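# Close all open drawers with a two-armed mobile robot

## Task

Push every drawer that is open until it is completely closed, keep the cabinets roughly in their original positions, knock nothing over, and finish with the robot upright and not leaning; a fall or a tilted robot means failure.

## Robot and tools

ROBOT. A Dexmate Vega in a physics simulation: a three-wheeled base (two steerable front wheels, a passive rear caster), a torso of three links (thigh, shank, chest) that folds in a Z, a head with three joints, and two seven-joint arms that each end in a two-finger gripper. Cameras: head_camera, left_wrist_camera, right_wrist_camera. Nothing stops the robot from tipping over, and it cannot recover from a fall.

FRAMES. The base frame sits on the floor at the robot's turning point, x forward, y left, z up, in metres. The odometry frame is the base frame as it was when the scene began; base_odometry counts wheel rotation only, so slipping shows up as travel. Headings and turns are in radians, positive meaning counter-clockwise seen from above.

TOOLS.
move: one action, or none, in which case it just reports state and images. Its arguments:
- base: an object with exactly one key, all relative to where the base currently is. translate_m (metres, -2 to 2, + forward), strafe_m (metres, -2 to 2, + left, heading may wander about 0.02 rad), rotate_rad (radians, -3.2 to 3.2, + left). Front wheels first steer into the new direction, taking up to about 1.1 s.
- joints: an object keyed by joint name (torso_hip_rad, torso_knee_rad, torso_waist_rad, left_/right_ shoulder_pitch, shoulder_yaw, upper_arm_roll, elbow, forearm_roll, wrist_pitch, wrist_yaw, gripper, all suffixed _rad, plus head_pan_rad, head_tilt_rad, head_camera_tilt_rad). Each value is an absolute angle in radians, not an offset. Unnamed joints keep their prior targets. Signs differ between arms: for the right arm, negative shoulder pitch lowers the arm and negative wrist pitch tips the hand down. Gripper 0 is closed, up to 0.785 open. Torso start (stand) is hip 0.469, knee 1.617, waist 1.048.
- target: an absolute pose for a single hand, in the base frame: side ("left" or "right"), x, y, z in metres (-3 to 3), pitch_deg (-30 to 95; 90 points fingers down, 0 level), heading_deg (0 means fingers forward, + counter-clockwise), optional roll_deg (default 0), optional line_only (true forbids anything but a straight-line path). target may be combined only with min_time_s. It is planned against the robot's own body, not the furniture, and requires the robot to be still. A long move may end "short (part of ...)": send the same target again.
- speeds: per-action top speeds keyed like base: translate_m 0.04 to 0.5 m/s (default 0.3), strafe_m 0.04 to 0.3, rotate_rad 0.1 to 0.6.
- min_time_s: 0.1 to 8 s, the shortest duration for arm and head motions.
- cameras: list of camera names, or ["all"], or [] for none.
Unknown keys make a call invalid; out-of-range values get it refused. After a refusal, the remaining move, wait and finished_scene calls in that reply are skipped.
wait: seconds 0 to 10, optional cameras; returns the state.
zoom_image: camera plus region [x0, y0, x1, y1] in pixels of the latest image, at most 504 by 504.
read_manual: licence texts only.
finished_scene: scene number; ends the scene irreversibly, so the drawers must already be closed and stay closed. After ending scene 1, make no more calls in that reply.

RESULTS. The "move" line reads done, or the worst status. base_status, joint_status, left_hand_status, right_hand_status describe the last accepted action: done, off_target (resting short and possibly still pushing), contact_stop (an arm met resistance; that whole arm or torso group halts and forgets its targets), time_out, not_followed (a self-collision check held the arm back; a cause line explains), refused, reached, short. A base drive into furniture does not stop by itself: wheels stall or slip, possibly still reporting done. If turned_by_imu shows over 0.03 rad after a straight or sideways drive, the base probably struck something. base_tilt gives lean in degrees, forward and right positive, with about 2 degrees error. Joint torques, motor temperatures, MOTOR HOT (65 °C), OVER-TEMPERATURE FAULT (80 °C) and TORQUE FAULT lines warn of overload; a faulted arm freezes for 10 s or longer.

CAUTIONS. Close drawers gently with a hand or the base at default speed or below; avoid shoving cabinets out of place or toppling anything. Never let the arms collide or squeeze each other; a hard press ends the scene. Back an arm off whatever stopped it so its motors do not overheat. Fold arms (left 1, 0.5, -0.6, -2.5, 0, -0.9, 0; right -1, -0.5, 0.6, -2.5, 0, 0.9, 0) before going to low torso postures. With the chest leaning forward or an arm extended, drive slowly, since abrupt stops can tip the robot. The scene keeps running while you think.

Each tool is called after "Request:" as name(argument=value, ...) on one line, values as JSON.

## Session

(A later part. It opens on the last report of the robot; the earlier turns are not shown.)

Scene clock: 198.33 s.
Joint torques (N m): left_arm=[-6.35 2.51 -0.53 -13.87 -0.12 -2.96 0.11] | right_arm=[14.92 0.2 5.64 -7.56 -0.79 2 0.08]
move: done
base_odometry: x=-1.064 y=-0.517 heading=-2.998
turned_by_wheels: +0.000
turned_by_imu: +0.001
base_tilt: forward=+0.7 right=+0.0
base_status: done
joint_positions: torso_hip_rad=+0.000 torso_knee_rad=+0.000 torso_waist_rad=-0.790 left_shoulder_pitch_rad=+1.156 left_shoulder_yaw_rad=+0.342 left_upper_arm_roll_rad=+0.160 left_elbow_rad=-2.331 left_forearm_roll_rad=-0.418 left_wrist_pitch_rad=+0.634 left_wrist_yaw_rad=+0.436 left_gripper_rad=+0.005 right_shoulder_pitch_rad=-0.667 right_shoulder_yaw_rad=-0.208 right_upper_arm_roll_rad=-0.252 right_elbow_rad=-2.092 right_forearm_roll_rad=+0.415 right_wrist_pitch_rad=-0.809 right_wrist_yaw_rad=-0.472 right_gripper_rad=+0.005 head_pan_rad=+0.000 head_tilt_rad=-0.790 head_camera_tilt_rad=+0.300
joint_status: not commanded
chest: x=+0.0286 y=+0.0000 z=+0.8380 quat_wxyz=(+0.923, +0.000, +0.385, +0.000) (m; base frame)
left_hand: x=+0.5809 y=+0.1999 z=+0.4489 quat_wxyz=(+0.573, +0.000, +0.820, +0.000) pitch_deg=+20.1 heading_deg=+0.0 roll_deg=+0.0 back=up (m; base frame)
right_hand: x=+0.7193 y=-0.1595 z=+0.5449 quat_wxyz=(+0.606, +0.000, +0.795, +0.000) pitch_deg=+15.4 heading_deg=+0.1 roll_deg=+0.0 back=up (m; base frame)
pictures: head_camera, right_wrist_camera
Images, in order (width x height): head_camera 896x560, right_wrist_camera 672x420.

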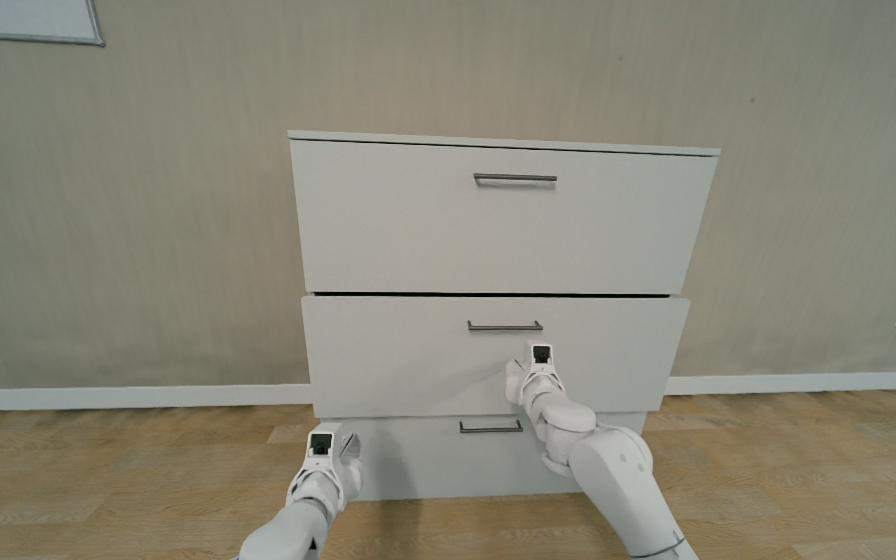

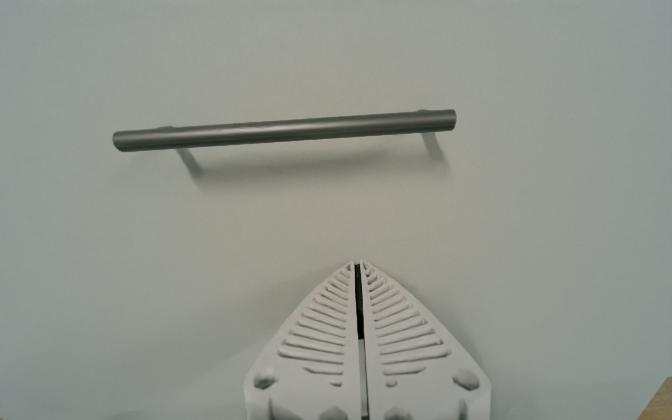

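Request:
move(base={"translate_m": 0.042}, speeds={"translate_m": 0.08}, cameras=["head_camera", "right_wrist_camera"])

Request:
zoom_image(camera="head_camera", region=[260, 120, 740, 520])

Scene clock: 207.87 s.
Joint torques (N m): left_arm=[-5.66 2.7 -1.09 -12.47 0.06 -2.09 0.29] | right_arm=[15.53 -0.83 5.45 -7.07 -0.92 2.04 -0.13]
move: done
base_odometry: x=-1.105 y=-0.523 heading=-2.997
turned_by_wheels: +0.000
turned_by_imu: +0.001
base_tilt: forward=+0.7 right=+0.0
base_status: done
joint_positions: torso_hip_rad=+0.000 torso_knee_rad=+0.000 torso_waist_rad=-0.790 left_shoulder_pitch_rad=+1.156 left_shoulder_yaw_rad=+0.342 left_upper_arm_roll_rad=+0.160 left_elbow_rad=-2.331 left_forearm_roll_rad=-0.418 left_wrist_pitch_rad=+0.634 left_wrist_yaw_rad=+0.436 left_gripper_rad=+0.005 right_shoulder_pitch_rad=-0.667 right_shoulder_yaw_rad=-0.208 right_upper_arm_roll_rad=-0.252 right_elbow_rad=-2.092 right_forearm_roll_rad=+0.415 right_wrist_pitch_rad=-0.809 right_wrist_yaw_rad=-0.472 right_gripper_rad=+0.005 head_pan_rad=+0.000 head_tilt_rad=-0.790 head_camera_tilt_rad=+0.300
joint_status: not commanded
chest: x=+0.0286 y=+0.0000 z=+0.8380 quat_wxyz=(+0.923, +0.000, +0.385, +0.000) (m; base frame)
left_hand: x=+0.5809 y=+0.1999 z=+0.4489 quat_wxyz=(+0.573, +0.000, +0.820, +0.000) pitch_deg=+20.1 heading_deg=+0.0 roll_deg=+0.0 back=up (m; base frame)
right_hand: x=+0.7193 y=-0.1595 z=+0.5449 quat_wxyz=(+0.606, +0.000, +0.795, +0.000) pitch_deg=+15.4 heading_deg=+0.1 roll_deg=+0.0 back=up (m; base frame)
pictures: head_camera, right_wrist_camera
Images, in order (width x height): head_camera 896x560, right_wrist_camera 672x420.

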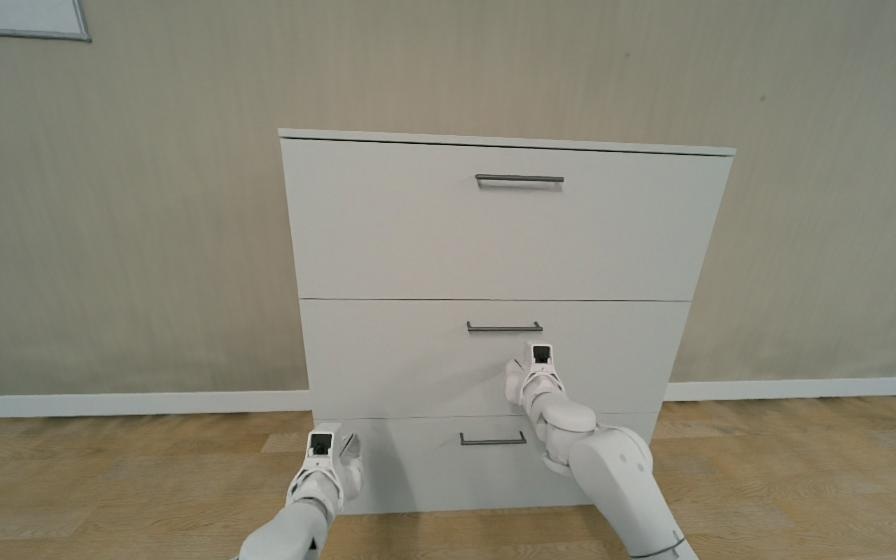

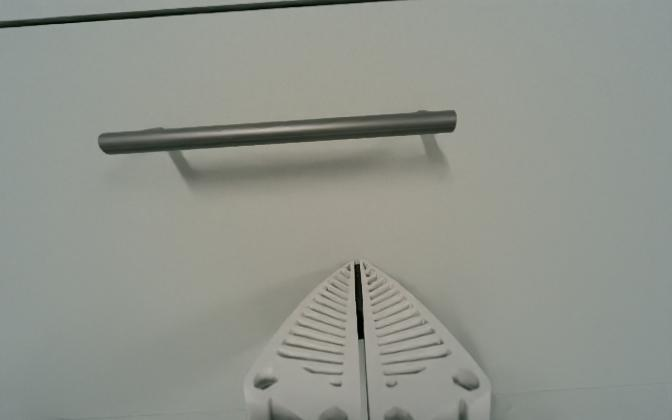

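Scaled by 1.050 from the camera's 896x560 image, which has a finer 960x600 frame.

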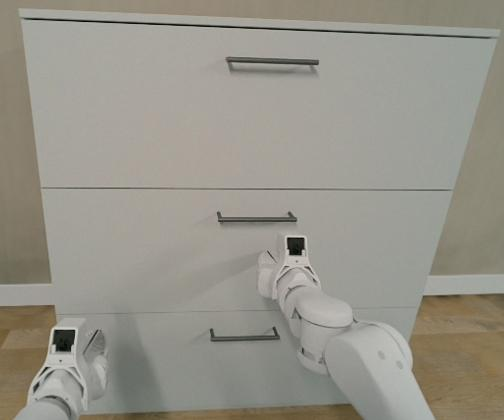

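Request:
move(base={"translate_m": 0.02}, speeds={"translate_m": 0.08}, cameras=["head_camera", "right_wrist_camera"])

Request:
zoom_image(camera="head_camera", region=[270, 260, 450, 440])

Scene clock: 216.77 s.
Joint torques (N m): left_arm=[-8.61 1.84 -1.8 -12.35 0.67 -2.42 0.33] | right_arm=[15.98 -0.83 5.58 -6.03 -2.34 4.14 0.75]
move: done
base_odometry: x=-1.125 y=-0.526 heading=-2.997
turned_by_wheels: +0.000
turned_by_imu: +0.000
base_tilt: forward=+0.6 right=+0.0
base_status: done
joint_positions: torso_hip_rad=+0.000 torso_knee_rad=+0.000 torso_waist_rad=-0.790 left_shoulder_pitch_rad=+1.156 left_shoulder_yaw_rad=+0.342 left_upper_arm_roll_rad=+0.160 left_elbow_rad=-2.331 left_forearm_roll_rad=-0.418 left_wrist_pitch_rad=+0.634 left_wrist_yaw_rad=+0.436 left_gripper_rad=+0.005 right_shoulder_pitch_rad=-0.667 right_shoulder_yaw_rad=-0.208 right_upper_arm_roll_rad=-0.252 right_elbow_rad=-2.092 right_forearm_roll_rad=+0.415 right_wrist_pitch_rad=-0.810 right_wrist_yaw_rad=-0.472 right_gripper_rad=+0.005 head_pan_rad=+0.000 head_tilt_rad=-0.790 head_camera_tilt_rad=+0.300
joint_status: not commanded
chest: x=+0.0285 y=+0.0000 z=+0.8380 quat_wxyz=(+0.923, +0.000, +0.385, +0.000) (m; base frame)
left_hand: x=+0.5809 y=+0.1999 z=+0.4490 quat_wxyz=(+0.573, +0.000, +0.820, +0.000) pitch_deg=+20.1 heading_deg=+0.0 roll_deg=+0.0 back=up (m; base frame)
right_hand: x=+0.7192 y=-0.1594 z=+0.5447 quat_wxyz=(+0.606, -0.001, +0.796, +0.000) pitch_deg=+15.4 heading_deg=+0.1 roll_deg=+0.0 back=up (m; base frame)
pictures: head_camera, right_wrist_camera
Images, in order (width x height): head_camera 896x560, right_wrist_camera 672x420.

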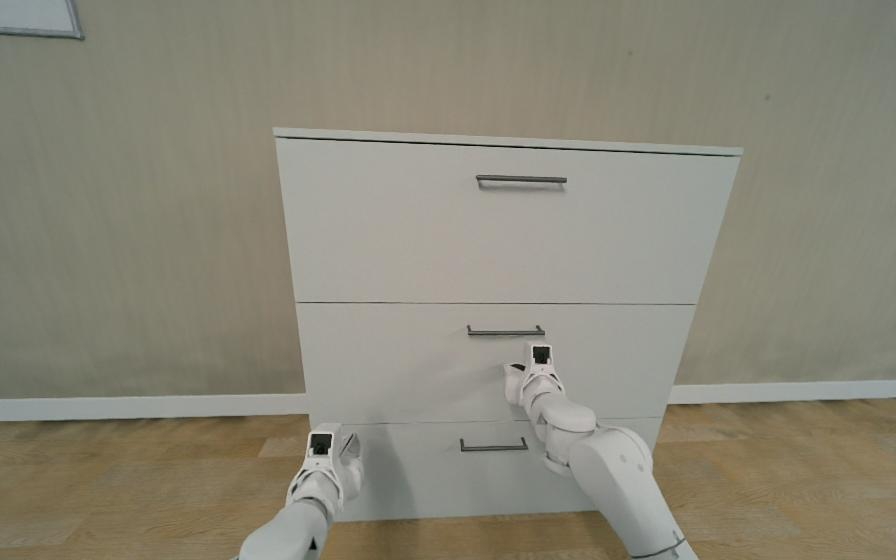

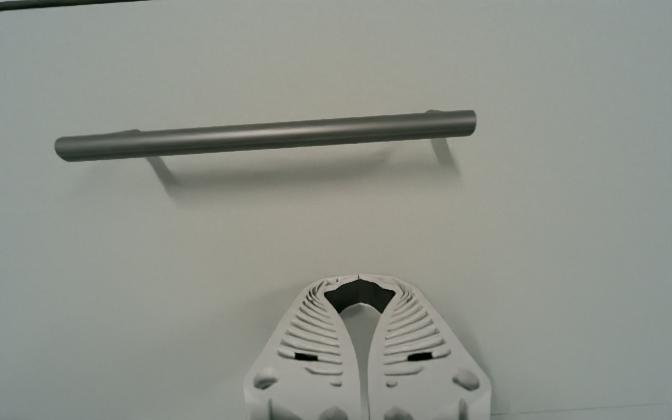

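Scaled by 2.800 from the camera's 896x560 image, which has a finer 960x600 frame.

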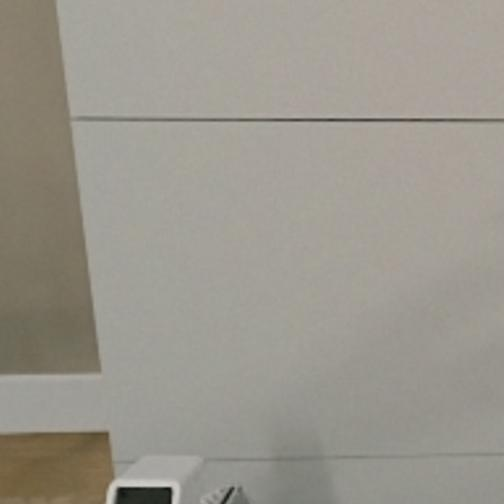

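Request:
move(base={"translate_m": -0.15})

Request:
move(base={"rotate_rad": -1.272}, cameras=["head_camera"])

Scene clock: 242.87 s.
Joint torques (N m): left_arm=[-8.5 2.94 -2.15 -12.79 -0.64 -2.56 0.06] | right_arm=[16.14 -1.02 5.39 -6.38 -0.81 2.3 0.26]
move: done
base_odometry: x=-0.976 y=-0.504 heading=-2.997
turned_by_wheels: +0.000
turned_by_imu: +0.001
base_tilt: forward=+0.6 right=-0.1
base_status: done
joint_positions: torso_hip_rad=+0.000 torso_knee_rad=+0.000 torso_waist_rad=-0.790 left_shoulder_pitch_rad=+1.156 left_shoulder_yaw_rad=+0.342 left_upper_arm_roll_rad=+0.160 left_elbow_rad=-2.331 left_forearm_roll_rad=-0.418 left_wrist_pitch_rad=+0.634 left_wrist_yaw_rad=+0.436 left_gripper_rad=+0.005 right_shoulder_pitch_rad=-0.667 right_shoulder_yaw_rad=-0.208 right_upper_arm_roll_rad=-0.252 right_elbow_rad=-2.092 right_forearm_roll_rad=+0.415 right_wrist_pitch_rad=-0.809 right_wrist_yaw_rad=-0.472 right_gripper_rad=+0.005 head_pan_rad=+0.000 head_tilt_rad=-0.790 head_camera_tilt_rad=+0.300
joint_status: not commanded
chest: x=+0.0286 y=+0.0000 z=+0.8380 quat_wxyz=(+0.923, +0.000, +0.385, +0.000) (m; base frame)
left_hand: x=+0.5809 y=+0.1999 z=+0.4489 quat_wxyz=(+0.573, +0.000, +0.820, +0.000) pitch_deg=+20.1 heading_deg=+0.0 roll_deg=+0.0 back=up (m; base frame)
right_hand: x=+0.7193 y=-0.1595 z=+0.5449 quat_wxyz=(+0.606, +0.000, +0.795, +0.000) pitch_deg=+15.4 heading_deg=+0.1 roll_deg=+0.0 back=up (m; base frame)
pictures: none

Scene clock: 246.57 s.
Joint torques (N m): left_arm=[-10.14 2.38 -0.5 -12.92 -0.24 -1.88 0.41] | right_arm=[17.44 -0.81 5.24 -7.25 -0.75 1.94 0.31]
move: done
base_odometry: x=-0.978 y=-0.505 heading=+2.012
turned_by_wheels: -1.274
turned_by_imu: -1.248
base_tilt: forward=+0.6 right=-0.1
base_status: done
joint_positions: torso_hip_rad=+0.000 torso_knee_rad=+0.000 torso_waist_rad=-0.790 left_shoulder_pitch_rad=+1.156 left_shoulder_yaw_rad=+0.342 left_upper_arm_roll_rad=+0.160 left_elbow_rad=-2.331 left_forearm_roll_rad=-0.418 left_wrist_pitch_rad=+0.634 left_wrist_yaw_rad=+0.436 left_gripper_rad=+0.005 right_shoulder_pitch_rad=-0.667 right_shoulder_yaw_rad=-0.208 right_upper_arm_roll_rad=-0.252 right_elbow_rad=-2.092 right_forearm_roll_rad=+0.415 right_wrist_pitch_rad=-0.809 right_wrist_yaw_rad=-0.472 right_gripper_rad=+0.005 head_pan_rad=+0.000 head_tilt_rad=-0.790 head_camera_tilt_rad=+0.300
joint_status: not commanded
chest: x=+0.0286 y=+0.0000 z=+0.8380 quat_wxyz=(+0.923, +0.000, +0.385, +0.000) (m; base frame)
left_hand: x=+0.5809 y=+0.1999 z=+0.4489 quat_wxyz=(+0.573, +0.000, +0.820, +0.000) pitch_deg=+20.1 heading_deg=+0.0 roll_deg=+0.0 back=up (m; base frame)
right_hand: x=+0.7193 y=-0.1595 z=+0.5449 quat_wxyz=(+0.606, +0.000, +0.795, +0.000) pitch_deg=+15.4 heading_deg=+0.1 roll_deg=+0.0 back=up (m; base frame)
pictures: head_camera
Images, in order (width x height): head_camera 896x560.

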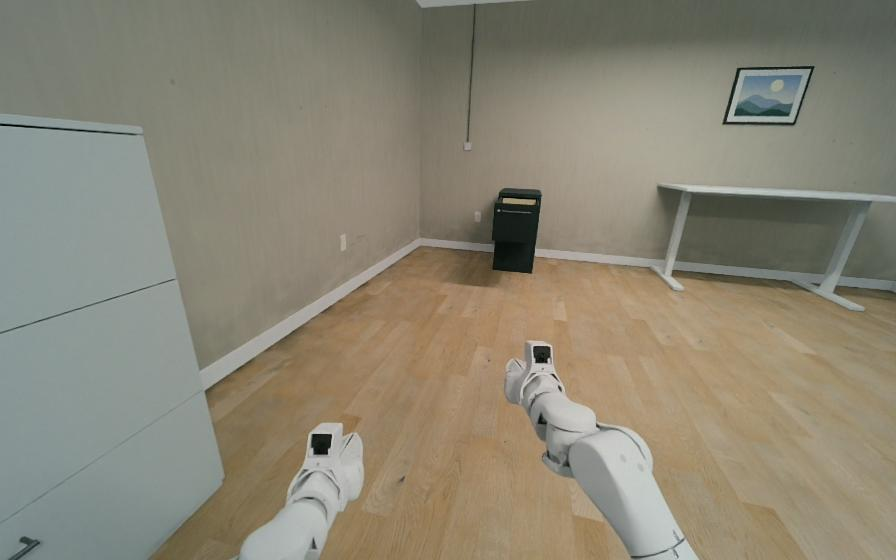

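Request:
move(base={"translate_m": 1.74}, speeds={"translate_m": 0.5})

Request:
move(base={"rotate_rad": -0.325}, cameras=["head_camera"])

Scene clock: 276.00 s.
Joint torques (N m): left_arm=[-6.7 2.86 -1.59 -13.57 0.32 -1.37 0.12] | right_arm=[16.64 0.01 5.48 -6.79 -0.7 1.82 0.19]
move: done
base_odometry: x=-1.725 y=+1.067 heading=+2.012
turned_by_wheels: +0.000
turned_by_imu: +0.002
base_tilt: forward=+0.7 right=-0.1
base_status: done
joint_positions: torso_hip_rad=+0.000 torso_knee_rad=+0.000 torso_waist_rad=-0.790 left_shoulder_pitch_rad=+1.156 left_shoulder_yaw_rad=+0.342 left_upper_arm_roll_rad=+0.160 left_elbow_rad=-2.331 left_forearm_roll_rad=-0.418 left_wrist_pitch_rad=+0.634 left_wrist_yaw_rad=+0.436 left_gripper_rad=+0.005 right_shoulder_pitch_rad=-0.667 right_shoulder_yaw_rad=-0.208 right_upper_arm_roll_rad=-0.252 right_elbow_rad=-2.092 right_forearm_roll_rad=+0.415 right_wrist_pitch_rad=-0.809 right_wrist_yaw_rad=-0.472 right_gripper_rad=+0.005 head_pan_rad=+0.000 head_tilt_rad=-0.790 head_camera_tilt_rad=+0.300
joint_status: not commanded
chest: x=+0.0286 y=+0.0000 z=+0.8380 quat_wxyz=(+0.923, +0.000, +0.385, +0.000) (m; base frame)
left_hand: x=+0.5809 y=+0.1999 z=+0.4489 quat_wxyz=(+0.573, +0.000, +0.820, +0.000) pitch_deg=+20.1 heading_deg=+0.0 roll_deg=+0.0 back=up (m; base frame)
right_hand: x=+0.7193 y=-0.1595 z=+0.5448 quat_wxyz=(+0.606, +0.000, +0.795, +0.000) pitch_deg=+15.4 heading_deg=+0.1 roll_deg=+0.0 back=up (m; base frame)
pictures: none

Scene clock: 278.03 s.
Joint torques (N m): left_arm=[-6.35 2.31 -1.62 -13.41 -0.41 -2.07 0.11] | right_arm=[16.47 -0.45 5.46 -6.86 -0.65 2.65 0.18]
move: done
base_odometry: x=-1.725 y=+1.067 heading=+1.686
turned_by_wheels: -0.325
turned_by_imu: -0.320
base_tilt: forward=+0.7 right=-0.1
base_status: done
joint_positions: torso_hip_rad=+0.000 torso_knee_rad=+0.000 torso_waist_rad=-0.790 left_shoulder_pitch_rad=+1.156 left_shoulder_yaw_rad=+0.342 left_upper_arm_roll_rad=+0.160 left_elbow_rad=-2.331 left_forearm_roll_rad=-0.418 left_wrist_pitch_rad=+0.634 left_wrist_yaw_rad=+0.436 left_gripper_rad=+0.005 right_shoulder_pitch_rad=-0.667 right_shoulder_yaw_rad=-0.208 right_upper_arm_roll_rad=-0.252 right_elbow_rad=-2.092 right_forearm_roll_rad=+0.415 right_wrist_pitch_rad=-0.809 right_wrist_yaw_rad=-0.472 right_gripper_rad=+0.005 head_pan_rad=+0.000 head_tilt_rad=-0.790 head_camera_tilt_rad=+0.300
joint_status: not commanded
chest: x=+0.0286 y=+0.0000 z=+0.8380 quat_wxyz=(+0.923, +0.000, +0.385, +0.000) (m; base frame)
left_hand: x=+0.5809 y=+0.1999 z=+0.4489 quat_wxyz=(+0.573, +0.000, +0.820, +0.000) pitch_deg=+20.1 heading_deg=+0.0 roll_deg=+0.0 back=up (m; base frame)
right_hand: x=+0.7193 y=-0.1595 z=+0.5448 quat_wxyz=(+0.606, +0.000, +0.795, +0.000) pitch_deg=+15.4 heading_deg=+0.1 roll_deg=+0.0 back=up (m; base frame)
pictures: head_camera
Images, in order (width x height): head_camera 896x560.

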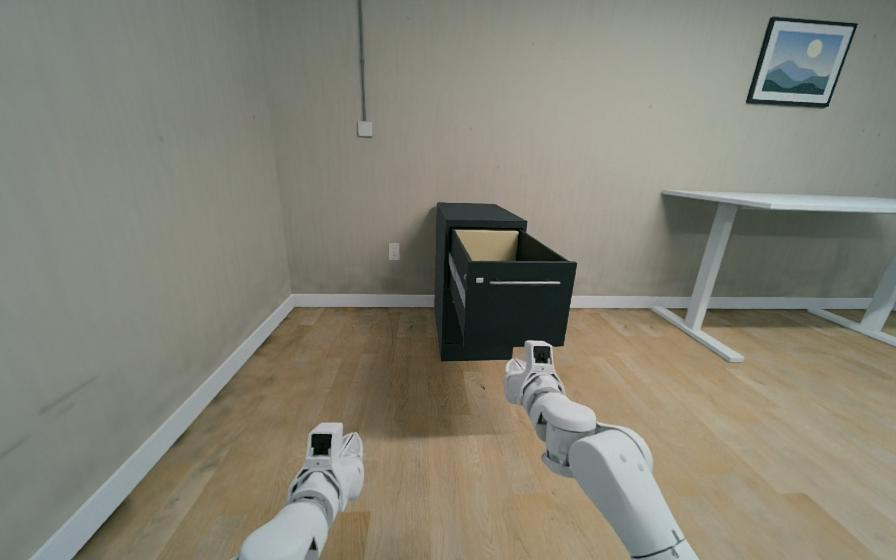

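Request:
zoom_image(camera="head_camera", region=[410, 190, 620, 380])

Scaled by 2.400 from the camera's 896x560 image, which has a finer 960x600 frame.

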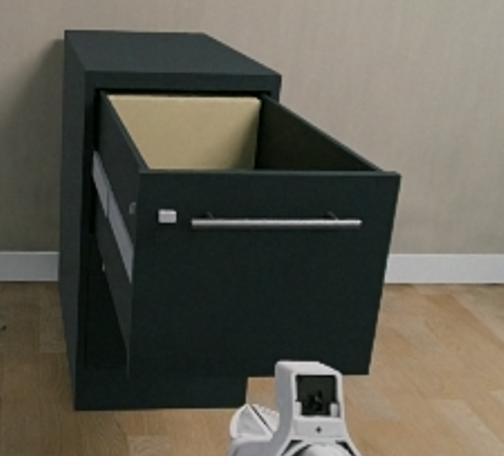

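Request:
move(base={"translate_m": 0.32})

Request:
move(base={"translate_m": 0.42}, speeds={"translate_m": 0.16}, cameras=["head_camera", "right_wrist_camera"])

Request:
zoom_image(camera="head_camera", region=[400, 190, 680, 450])

Scene clock: 311.67 s.
Joint torques (N m): left_arm=[-6.59 3.86 -2.89 -12.9 -0.35 -2.08 -0.01] | right_arm=[15.45 0.31 5.09 -7.07 -0.93 2.42 -0.04]
move: done
base_odometry: x=-1.763 y=+1.385 heading=+1.686
turned_by_wheels: +0.000
turned_by_imu: +0.001
base_tilt: forward=+0.6 right=+0.0
base_status: done
joint_positions: torso_hip_rad=+0.000 torso_knee_rad=+0.000 torso_waist_rad=-0.790 left_shoulder_pitch_rad=+1.156 left_shoulder_yaw_rad=+0.342 left_upper_arm_roll_rad=+0.160 left_elbow_rad=-2.331 left_forearm_roll_rad=-0.418 left_wrist_pitch_rad=+0.634 left_wrist_yaw_rad=+0.436 left_gripper_rad=+0.005 right_shoulder_pitch_rad=-0.667 right_shoulder_yaw_rad=-0.208 right_upper_arm_roll_rad=-0.252 right_elbow_rad=-2.092 right_forearm_roll_rad=+0.415 right_wrist_pitch_rad=-0.809 right_wrist_yaw_rad=-0.472 right_gripper_rad=+0.005 head_pan_rad=+0.000 head_tilt_rad=-0.790 head_camera_tilt_rad=+0.300
joint_status: not commanded
chest: x=+0.0286 y=+0.0000 z=+0.8380 quat_wxyz=(+0.923, +0.000, +0.385, +0.000) (m; base frame)
left_hand: x=+0.5810 y=+0.1999 z=+0.4489 quat_wxyz=(+0.573, +0.000, +0.820, +0.000) pitch_deg=+20.1 heading_deg=+0.0 roll_deg=+0.0 back=up (m; base frame)
right_hand: x=+0.7193 y=-0.1595 z=+0.5448 quat_wxyz=(+0.606, +0.000, +0.795, +0.000) pitch_deg=+15.4 heading_deg=+0.1 roll_deg=+0.0 back=up (m; base frame)
pictures: none

Scene clock: 315.27 s.
Joint torques (N m): left_arm=[-7.65 2.06 -0.28 -12.54 0.24 -2.39 0.18] | right_arm=[15.9 0.15 4.81 -6.66 -0.84 2.05 -0.22]
move: done
base_odometry: x=-1.812 y=+1.802 heading=+1.685
turned_by_wheels: +0.000
turned_by_imu: +0.001
base_tilt: forward=+0.7 right=-0.1
base_status: done
joint_positions: torso_hip_rad=+0.000 torso_knee_rad=+0.000 torso_waist_rad=-0.790 left_shoulder_pitch_rad=+1.156 left_shoulder_yaw_rad=+0.342 left_upper_arm_roll_rad=+0.160 left_elbow_rad=-2.331 left_forearm_roll_rad=-0.418 left_wrist_pitch_rad=+0.634 left_wrist_yaw_rad=+0.436 left_gripper_rad=+0.005 right_shoulder_pitch_rad=-0.667 right_shoulder_yaw_rad=-0.208 right_upper_arm_roll_rad=-0.252 right_elbow_rad=-2.092 right_forearm_roll_rad=+0.415 right_wrist_pitch_rad=-0.809 right_wrist_yaw_rad=-0.472 right_gripper_rad=+0.005 head_pan_rad=+0.000 head_tilt_rad=-0.790 head_camera_tilt_rad=+0.300
joint_status: not commanded
chest: x=+0.0286 y=+0.0000 z=+0.8380 quat_wxyz=(+0.923, +0.000, +0.385, +0.000) (m; base frame)
left_hand: x=+0.5809 y=+0.1999 z=+0.4489 quat_wxyz=(+0.573, +0.000, +0.820, +0.000) pitch_deg=+20.1 heading_deg=+0.0 roll_deg=+0.0 back=up (m; base frame)
right_hand: x=+0.7193 y=-0.1595 z=+0.5449 quat_wxyz=(+0.606, +0.000, +0.795, +0.000) pitch_deg=+15.4 heading_deg=+0.1 roll_deg=+0.0 back=up (m; base frame)
pictures: head_camera, right_wrist_camera
Images, in order (width x height): head_camera 896x560, right_wrist_camera 672x420.

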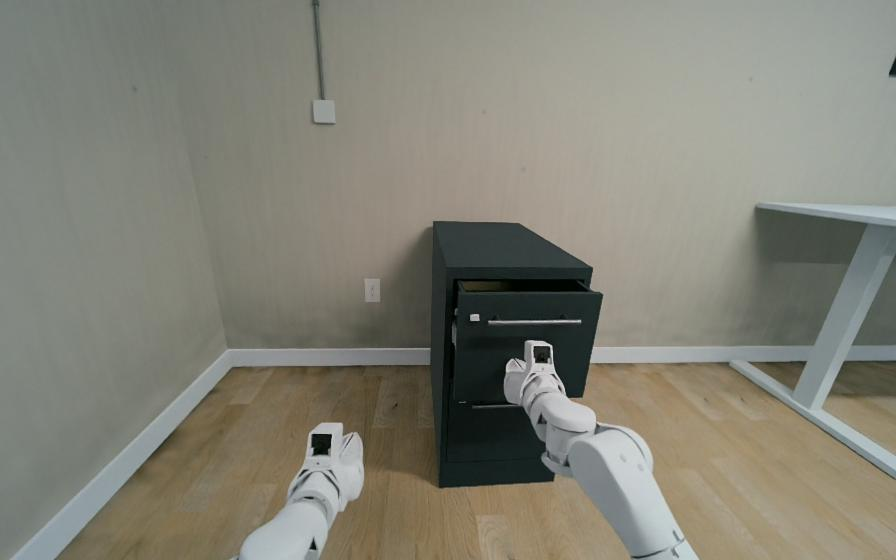

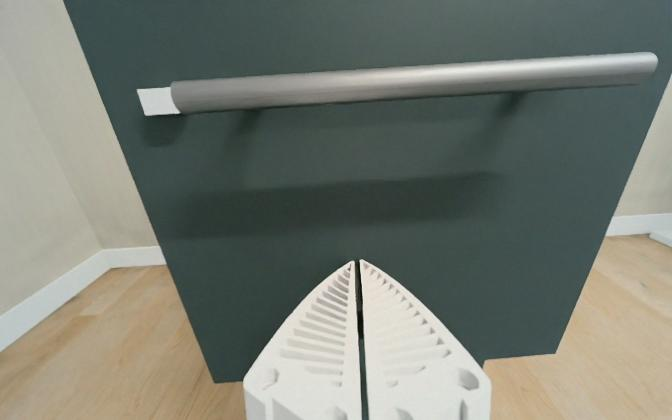

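Scaled by 1.800 from the camera's 896x560 image, which has a finer 960x600 frame.

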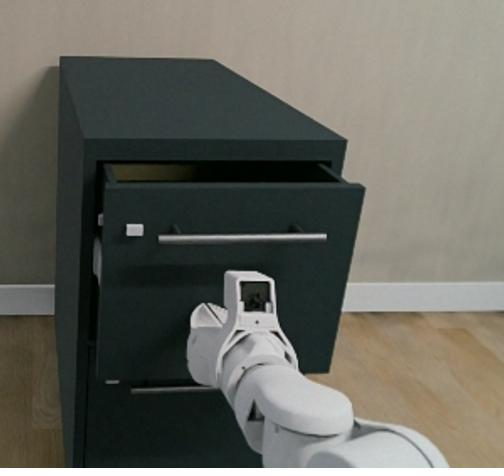

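Request:
move(base={"translate_m": 0.075}, speeds={"translate_m": 0.1}, cameras=["head_camera", "right_wrist_camera"])

Request:
zoom_image(camera="head_camera", region=[400, 240, 640, 450])

Scene clock: 337.23 s.
Joint torques (N m): left_arm=[-7.11 1.02 -1.79 -11.24 0.75 -2.16 0.12] | right_arm=[16.23 0.1 4.93 -7.48 -0.86 2.24 -0.17]
move: done
base_odometry: x=-1.821 y=+1.877 heading=+1.685
turned_by_wheels: +0.000
turned_by_imu: +0.000
base_tilt: forward=+0.6 right=-0.1
base_status: done
joint_positions: torso_hip_rad=+0.000 torso_knee_rad=+0.000 torso_waist_rad=-0.790 left_shoulder_pitch_rad=+1.156 left_shoulder_yaw_rad=+0.342 left_upper_arm_roll_rad=+0.160 left_elbow_rad=-2.331 left_forearm_roll_rad=-0.418 left_wrist_pitch_rad=+0.634 left_wrist_yaw_rad=+0.436 left_gripper_rad=+0.005 right_shoulder_pitch_rad=-0.667 right_shoulder_yaw_rad=-0.208 right_upper_arm_roll_rad=-0.252 right_elbow_rad=-2.092 right_forearm_roll_rad=+0.415 right_wrist_pitch_rad=-0.809 right_wrist_yaw_rad=-0.472 right_gripper_rad=+0.005 head_pan_rad=+0.000 head_tilt_rad=-0.790 head_camera_tilt_rad=+0.300
joint_status: not commanded
chest: x=+0.0286 y=+0.0000 z=+0.8380 quat_wxyz=(+0.923, +0.000, +0.385, +0.000) (m; base frame)
left_hand: x=+0.5809 y=+0.1999 z=+0.4489 quat_wxyz=(+0.573, +0.000, +0.820, +0.000) pitch_deg=+20.1 heading_deg=+0.0 roll_deg=+0.0 back=up (m; base frame)
right_hand: x=+0.7193 y=-0.1595 z=+0.5449 quat_wxyz=(+0.606, +0.000, +0.795, +0.000) pitch_deg=+15.4 heading_deg=+0.1 roll_deg=+0.0 back=up (m; base frame)
pictures: head_camera, right_wrist_camera
Images, in order (width x height): head_camera 896x560, right_wrist_camera 672x420.

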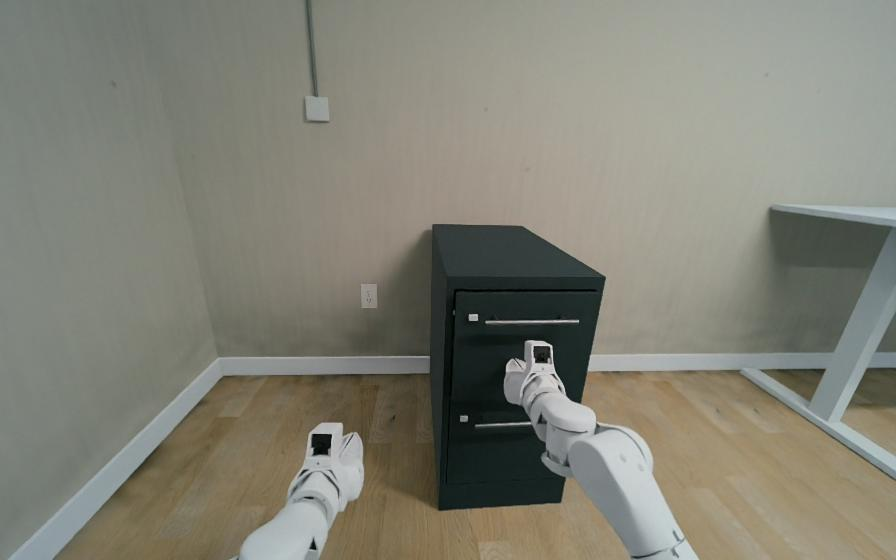

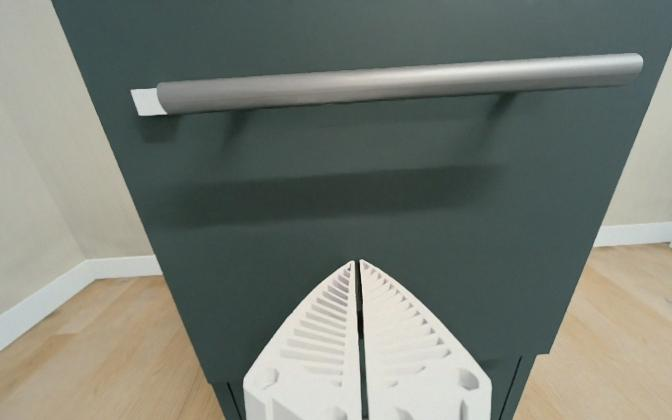

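Scaled by 2.100 from the camera's 896x560 image, which has a finer 960x600 frame.

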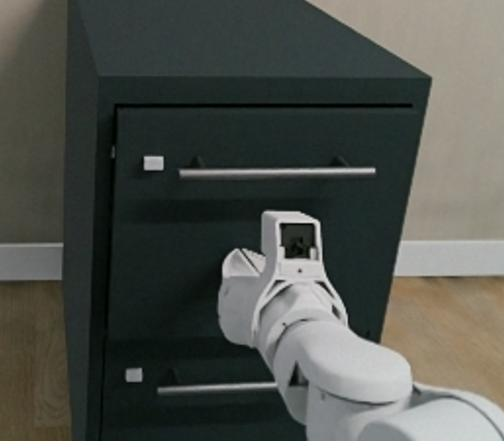

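Request:
move(base={"translate_m": 0.022}, speeds={"translate_m": 0.08}, cameras=["head_camera", "right_wrist_camera"])

Request:
zoom_image(camera="head_camera", region=[400, 240, 640, 450])

Scene clock: 342.63 s.
Joint torques (N m): left_arm=[-7.34 1.4 1.69 -11.79 -0.04 -1.95 0.1] | right_arm=[15.97 0.37 4.84 -6.94 -0.82 2.2 -0.13]
move: done
base_odometry: x=-1.824 y=+1.898 heading=+1.685
turned_by_wheels: +0.000
turned_by_imu: +0.000
base_tilt: forward=+0.7 right=+0.0
base_status: done
joint_positions: torso_hip_rad=+0.000 torso_knee_rad=+0.000 torso_waist_rad=-0.790 left_shoulder_pitch_rad=+1.156 left_shoulder_yaw_rad=+0.342 left_upper_arm_roll_rad=+0.160 left_elbow_rad=-2.331 left_forearm_roll_rad=-0.418 left_wrist_pitch_rad=+0.634 left_wrist_yaw_rad=+0.436 left_gripper_rad=+0.005 right_shoulder_pitch_rad=-0.667 right_shoulder_yaw_rad=-0.208 right_upper_arm_roll_rad=-0.252 right_elbow_rad=-2.092 right_forearm_roll_rad=+0.415 right_wrist_pitch_rad=-0.809 right_wrist_yaw_rad=-0.472 right_gripper_rad=+0.005 head_pan_rad=+0.000 head_tilt_rad=-0.790 head_camera_tilt_rad=+0.300
joint_status: not commanded
chest: x=+0.0286 y=+0.0000 z=+0.8380 quat_wxyz=(+0.923, +0.000, +0.385, +0.000) (m; base frame)
left_hand: x=+0.5809 y=+0.1999 z=+0.4489 quat_wxyz=(+0.573, +0.000, +0.820, +0.000) pitch_deg=+20.1 heading_deg=+0.0 roll_deg=+0.0 back=up (m; base frame)
right_hand: x=+0.7193 y=-0.1595 z=+0.5449 quat_wxyz=(+0.606, +0.000, +0.795, +0.000) pitch_deg=+15.4 heading_deg=+0.1 roll_deg=+0.0 back=up (m; base frame)
pictures: head_camera, right_wrist_camera
Images, in order (width x height): head_camera 896x560, right_wrist_camera 672x420.

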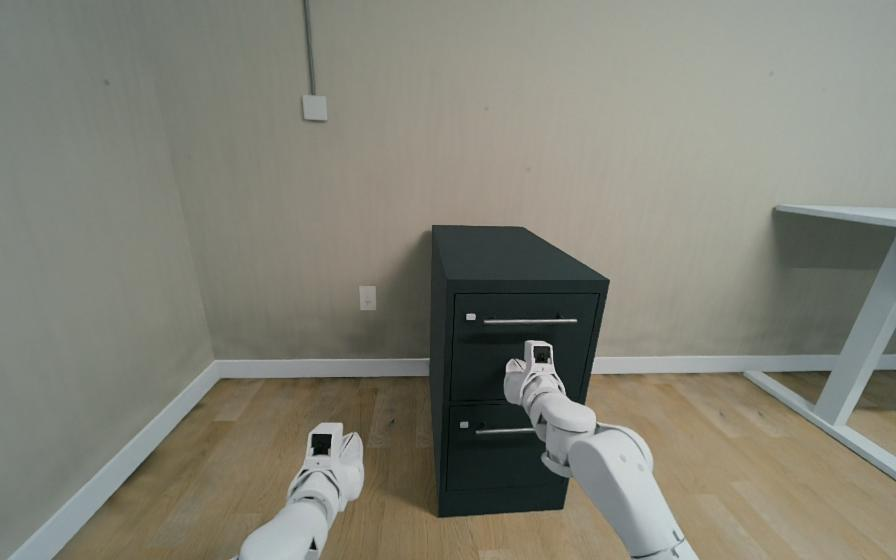

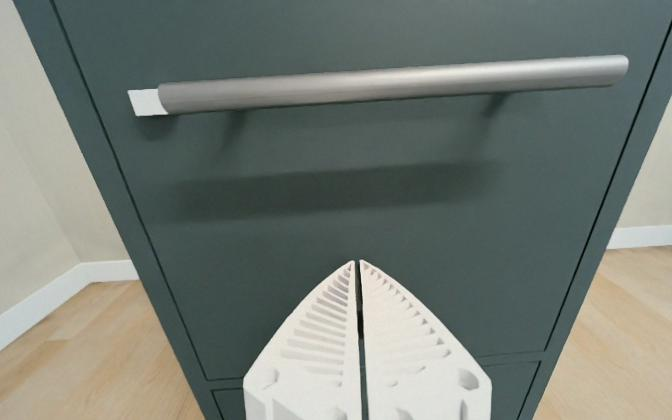

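Scaled by 2.100 from the camera's 896x560 image, which has a finer 960x600 frame.

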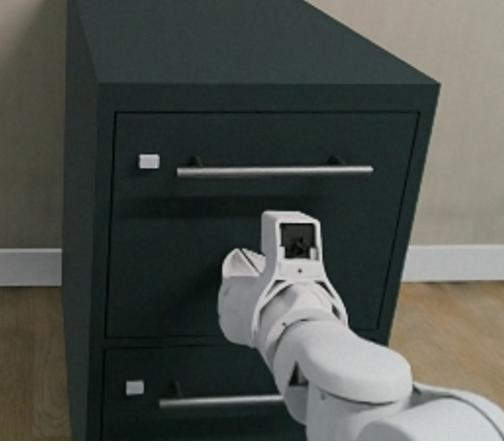

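Request:
move(base={"translate_m": 0.02}, speeds={"translate_m": 0.08}, cameras=["head_camera", "right_wrist_camera"])

Request:
zoom_image(camera="head_camera", region=[400, 240, 640, 450])

Scene clock: 347.93 s.
Joint torques (N m): left_arm=[-8.27 1.78 -1.15 -12.66 0.21 -2.82 -0.13] | right_arm=[15.85 0.87 4.88 -7.4 -1.99 4.62 0.98]
move: done
base_odometry: x=-1.826 y=+1.918 heading=+1.684
turned_by_wheels: -0.001
turned_by_imu: -0.001
base_tilt: forward=+0.6 right=-0.1
base_status: done
joint_positions: torso_hip_rad=+0.000 torso_knee_rad=+0.000 torso_waist_rad=-0.790 left_shoulder_pitch_rad=+1.156 left_shoulder_yaw_rad=+0.342 left_upper_arm_roll_rad=+0.160 left_elbow_rad=-2.331 left_forearm_roll_rad=-0.418 left_wrist_pitch_rad=+0.634 left_wrist_yaw_rad=+0.436 left_gripper_rad=+0.005 right_shoulder_pitch_rad=-0.667 right_shoulder_yaw_rad=-0.208 right_upper_arm_roll_rad=-0.252 right_elbow_rad=-2.092 right_forearm_roll_rad=+0.415 right_wrist_pitch_rad=-0.810 right_wrist_yaw_rad=-0.472 right_gripper_rad=+0.005 head_pan_rad=+0.000 head_tilt_rad=-0.790 head_camera_tilt_rad=+0.300
joint_status: not commanded
chest: x=+0.0285 y=+0.0000 z=+0.8380 quat_wxyz=(+0.923, +0.000, +0.385, +0.000) (m; base frame)
left_hand: x=+0.5809 y=+0.1999 z=+0.4490 quat_wxyz=(+0.573, +0.000, +0.820, +0.000) pitch_deg=+20.1 heading_deg=+0.0 roll_deg=+0.0 back=up (m; base frame)
right_hand: x=+0.7192 y=-0.1595 z=+0.5447 quat_wxyz=(+0.606, -0.001, +0.796, +0.000) pitch_deg=+15.4 heading_deg=+0.1 roll_deg=+0.0 back=up (m; base frame)
pictures: head_camera, right_wrist_camera
Images, in order (width x height): head_camera 896x560, right_wrist_camera 672x420.

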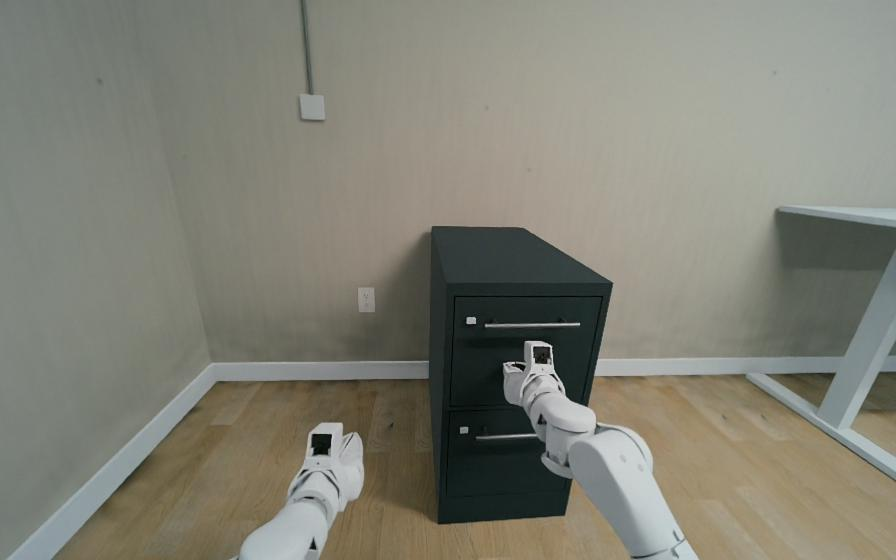

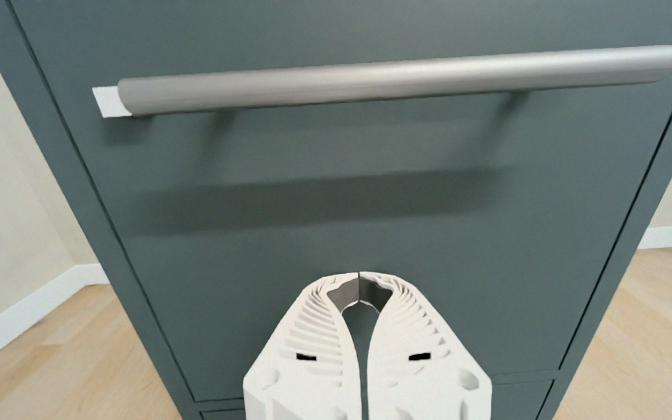

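Scaled by 2.100 from the camera's 896x560 image, which has a finer 960x600 frame.

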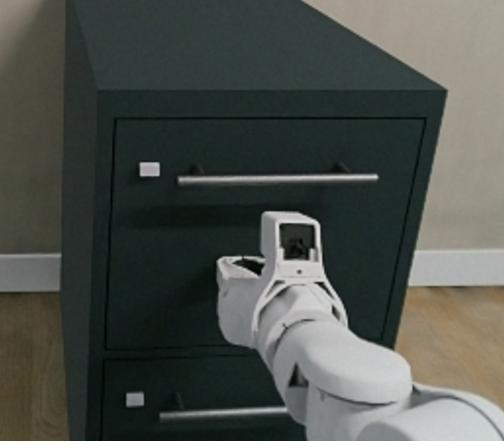

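Request:
move(base={"translate_m": -0.12}, cameras=["head_camera"])

Scene clock: 357.53 s.
Joint torques (N m): left_arm=[-6.95 1.97 -2.47 -14.09 0.16 -1.95 0.09] | right_arm=[16.08 0.54 4.67 -7.09 -0.83 1.97 0.26]
move: done
base_odometry: x=-1.812 y=+1.799 heading=+1.684
turned_by_wheels: +0.000
turned_by_imu: +0.002
base_tilt: forward=+0.7 right=-0.1
base_status: done
joint_positions: torso_hip_rad=+0.000 torso_knee_rad=+0.000 torso_waist_rad=-0.790 left_shoulder_pitch_rad=+1.156 left_shoulder_yaw_rad=+0.342 left_upper_arm_roll_rad=+0.160 left_elbow_rad=-2.331 left_forearm_roll_rad=-0.418 left_wrist_pitch_rad=+0.634 left_wrist_yaw_rad=+0.436 left_gripper_rad=+0.005 right_shoulder_pitch_rad=-0.667 right_shoulder_yaw_rad=-0.208 right_upper_arm_roll_rad=-0.252 right_elbow_rad=-2.092 right_forearm_roll_rad=+0.415 right_wrist_pitch_rad=-0.809 right_wrist_yaw_rad=-0.472 right_gripper_rad=+0.005 head_pan_rad=+0.000 head_tilt_rad=-0.790 head_camera_tilt_rad=+0.300
joint_status: not commanded
chest: x=+0.0286 y=+0.0000 z=+0.8380 quat_wxyz=(+0.923, +0.000, +0.385, +0.000) (m; base frame)
left_hand: x=+0.5809 y=+0.1999 z=+0.4489 quat_wxyz=(+0.573, +0.000, +0.820, +0.000) pitch_deg=+20.1 heading_deg=+0.0 roll_deg=+0.0 back=up (m; base frame)
right_hand: x=+0.7193 y=-0.1595 z=+0.5449 quat_wxyz=(+0.606, +0.000, +0.795, +0.000) pitch_deg=+15.4 heading_deg=+0.1 roll_deg=+0.0 back=up (m; base frame)
pictures: head_camera
Images, in order (width x height): head_camera 896x560.

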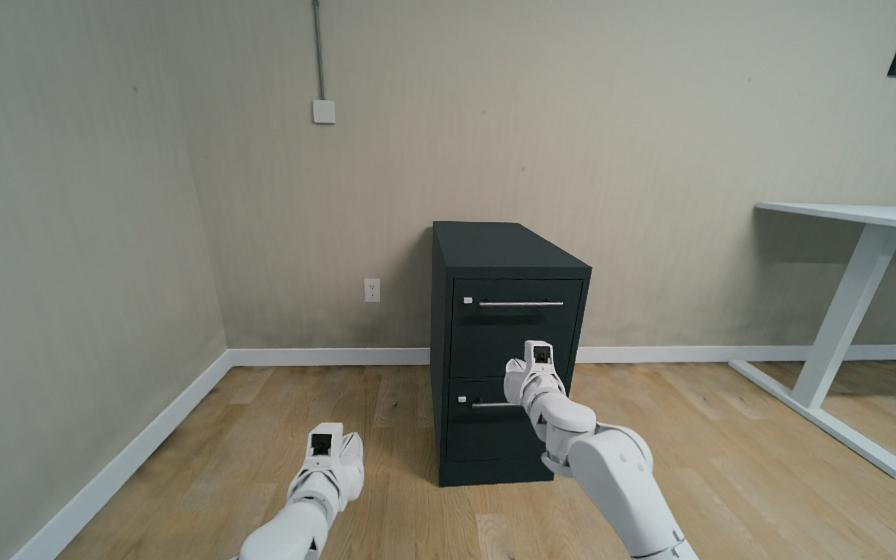

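Request:
finished_scene(scene=3)

The scene is finished: the task was done.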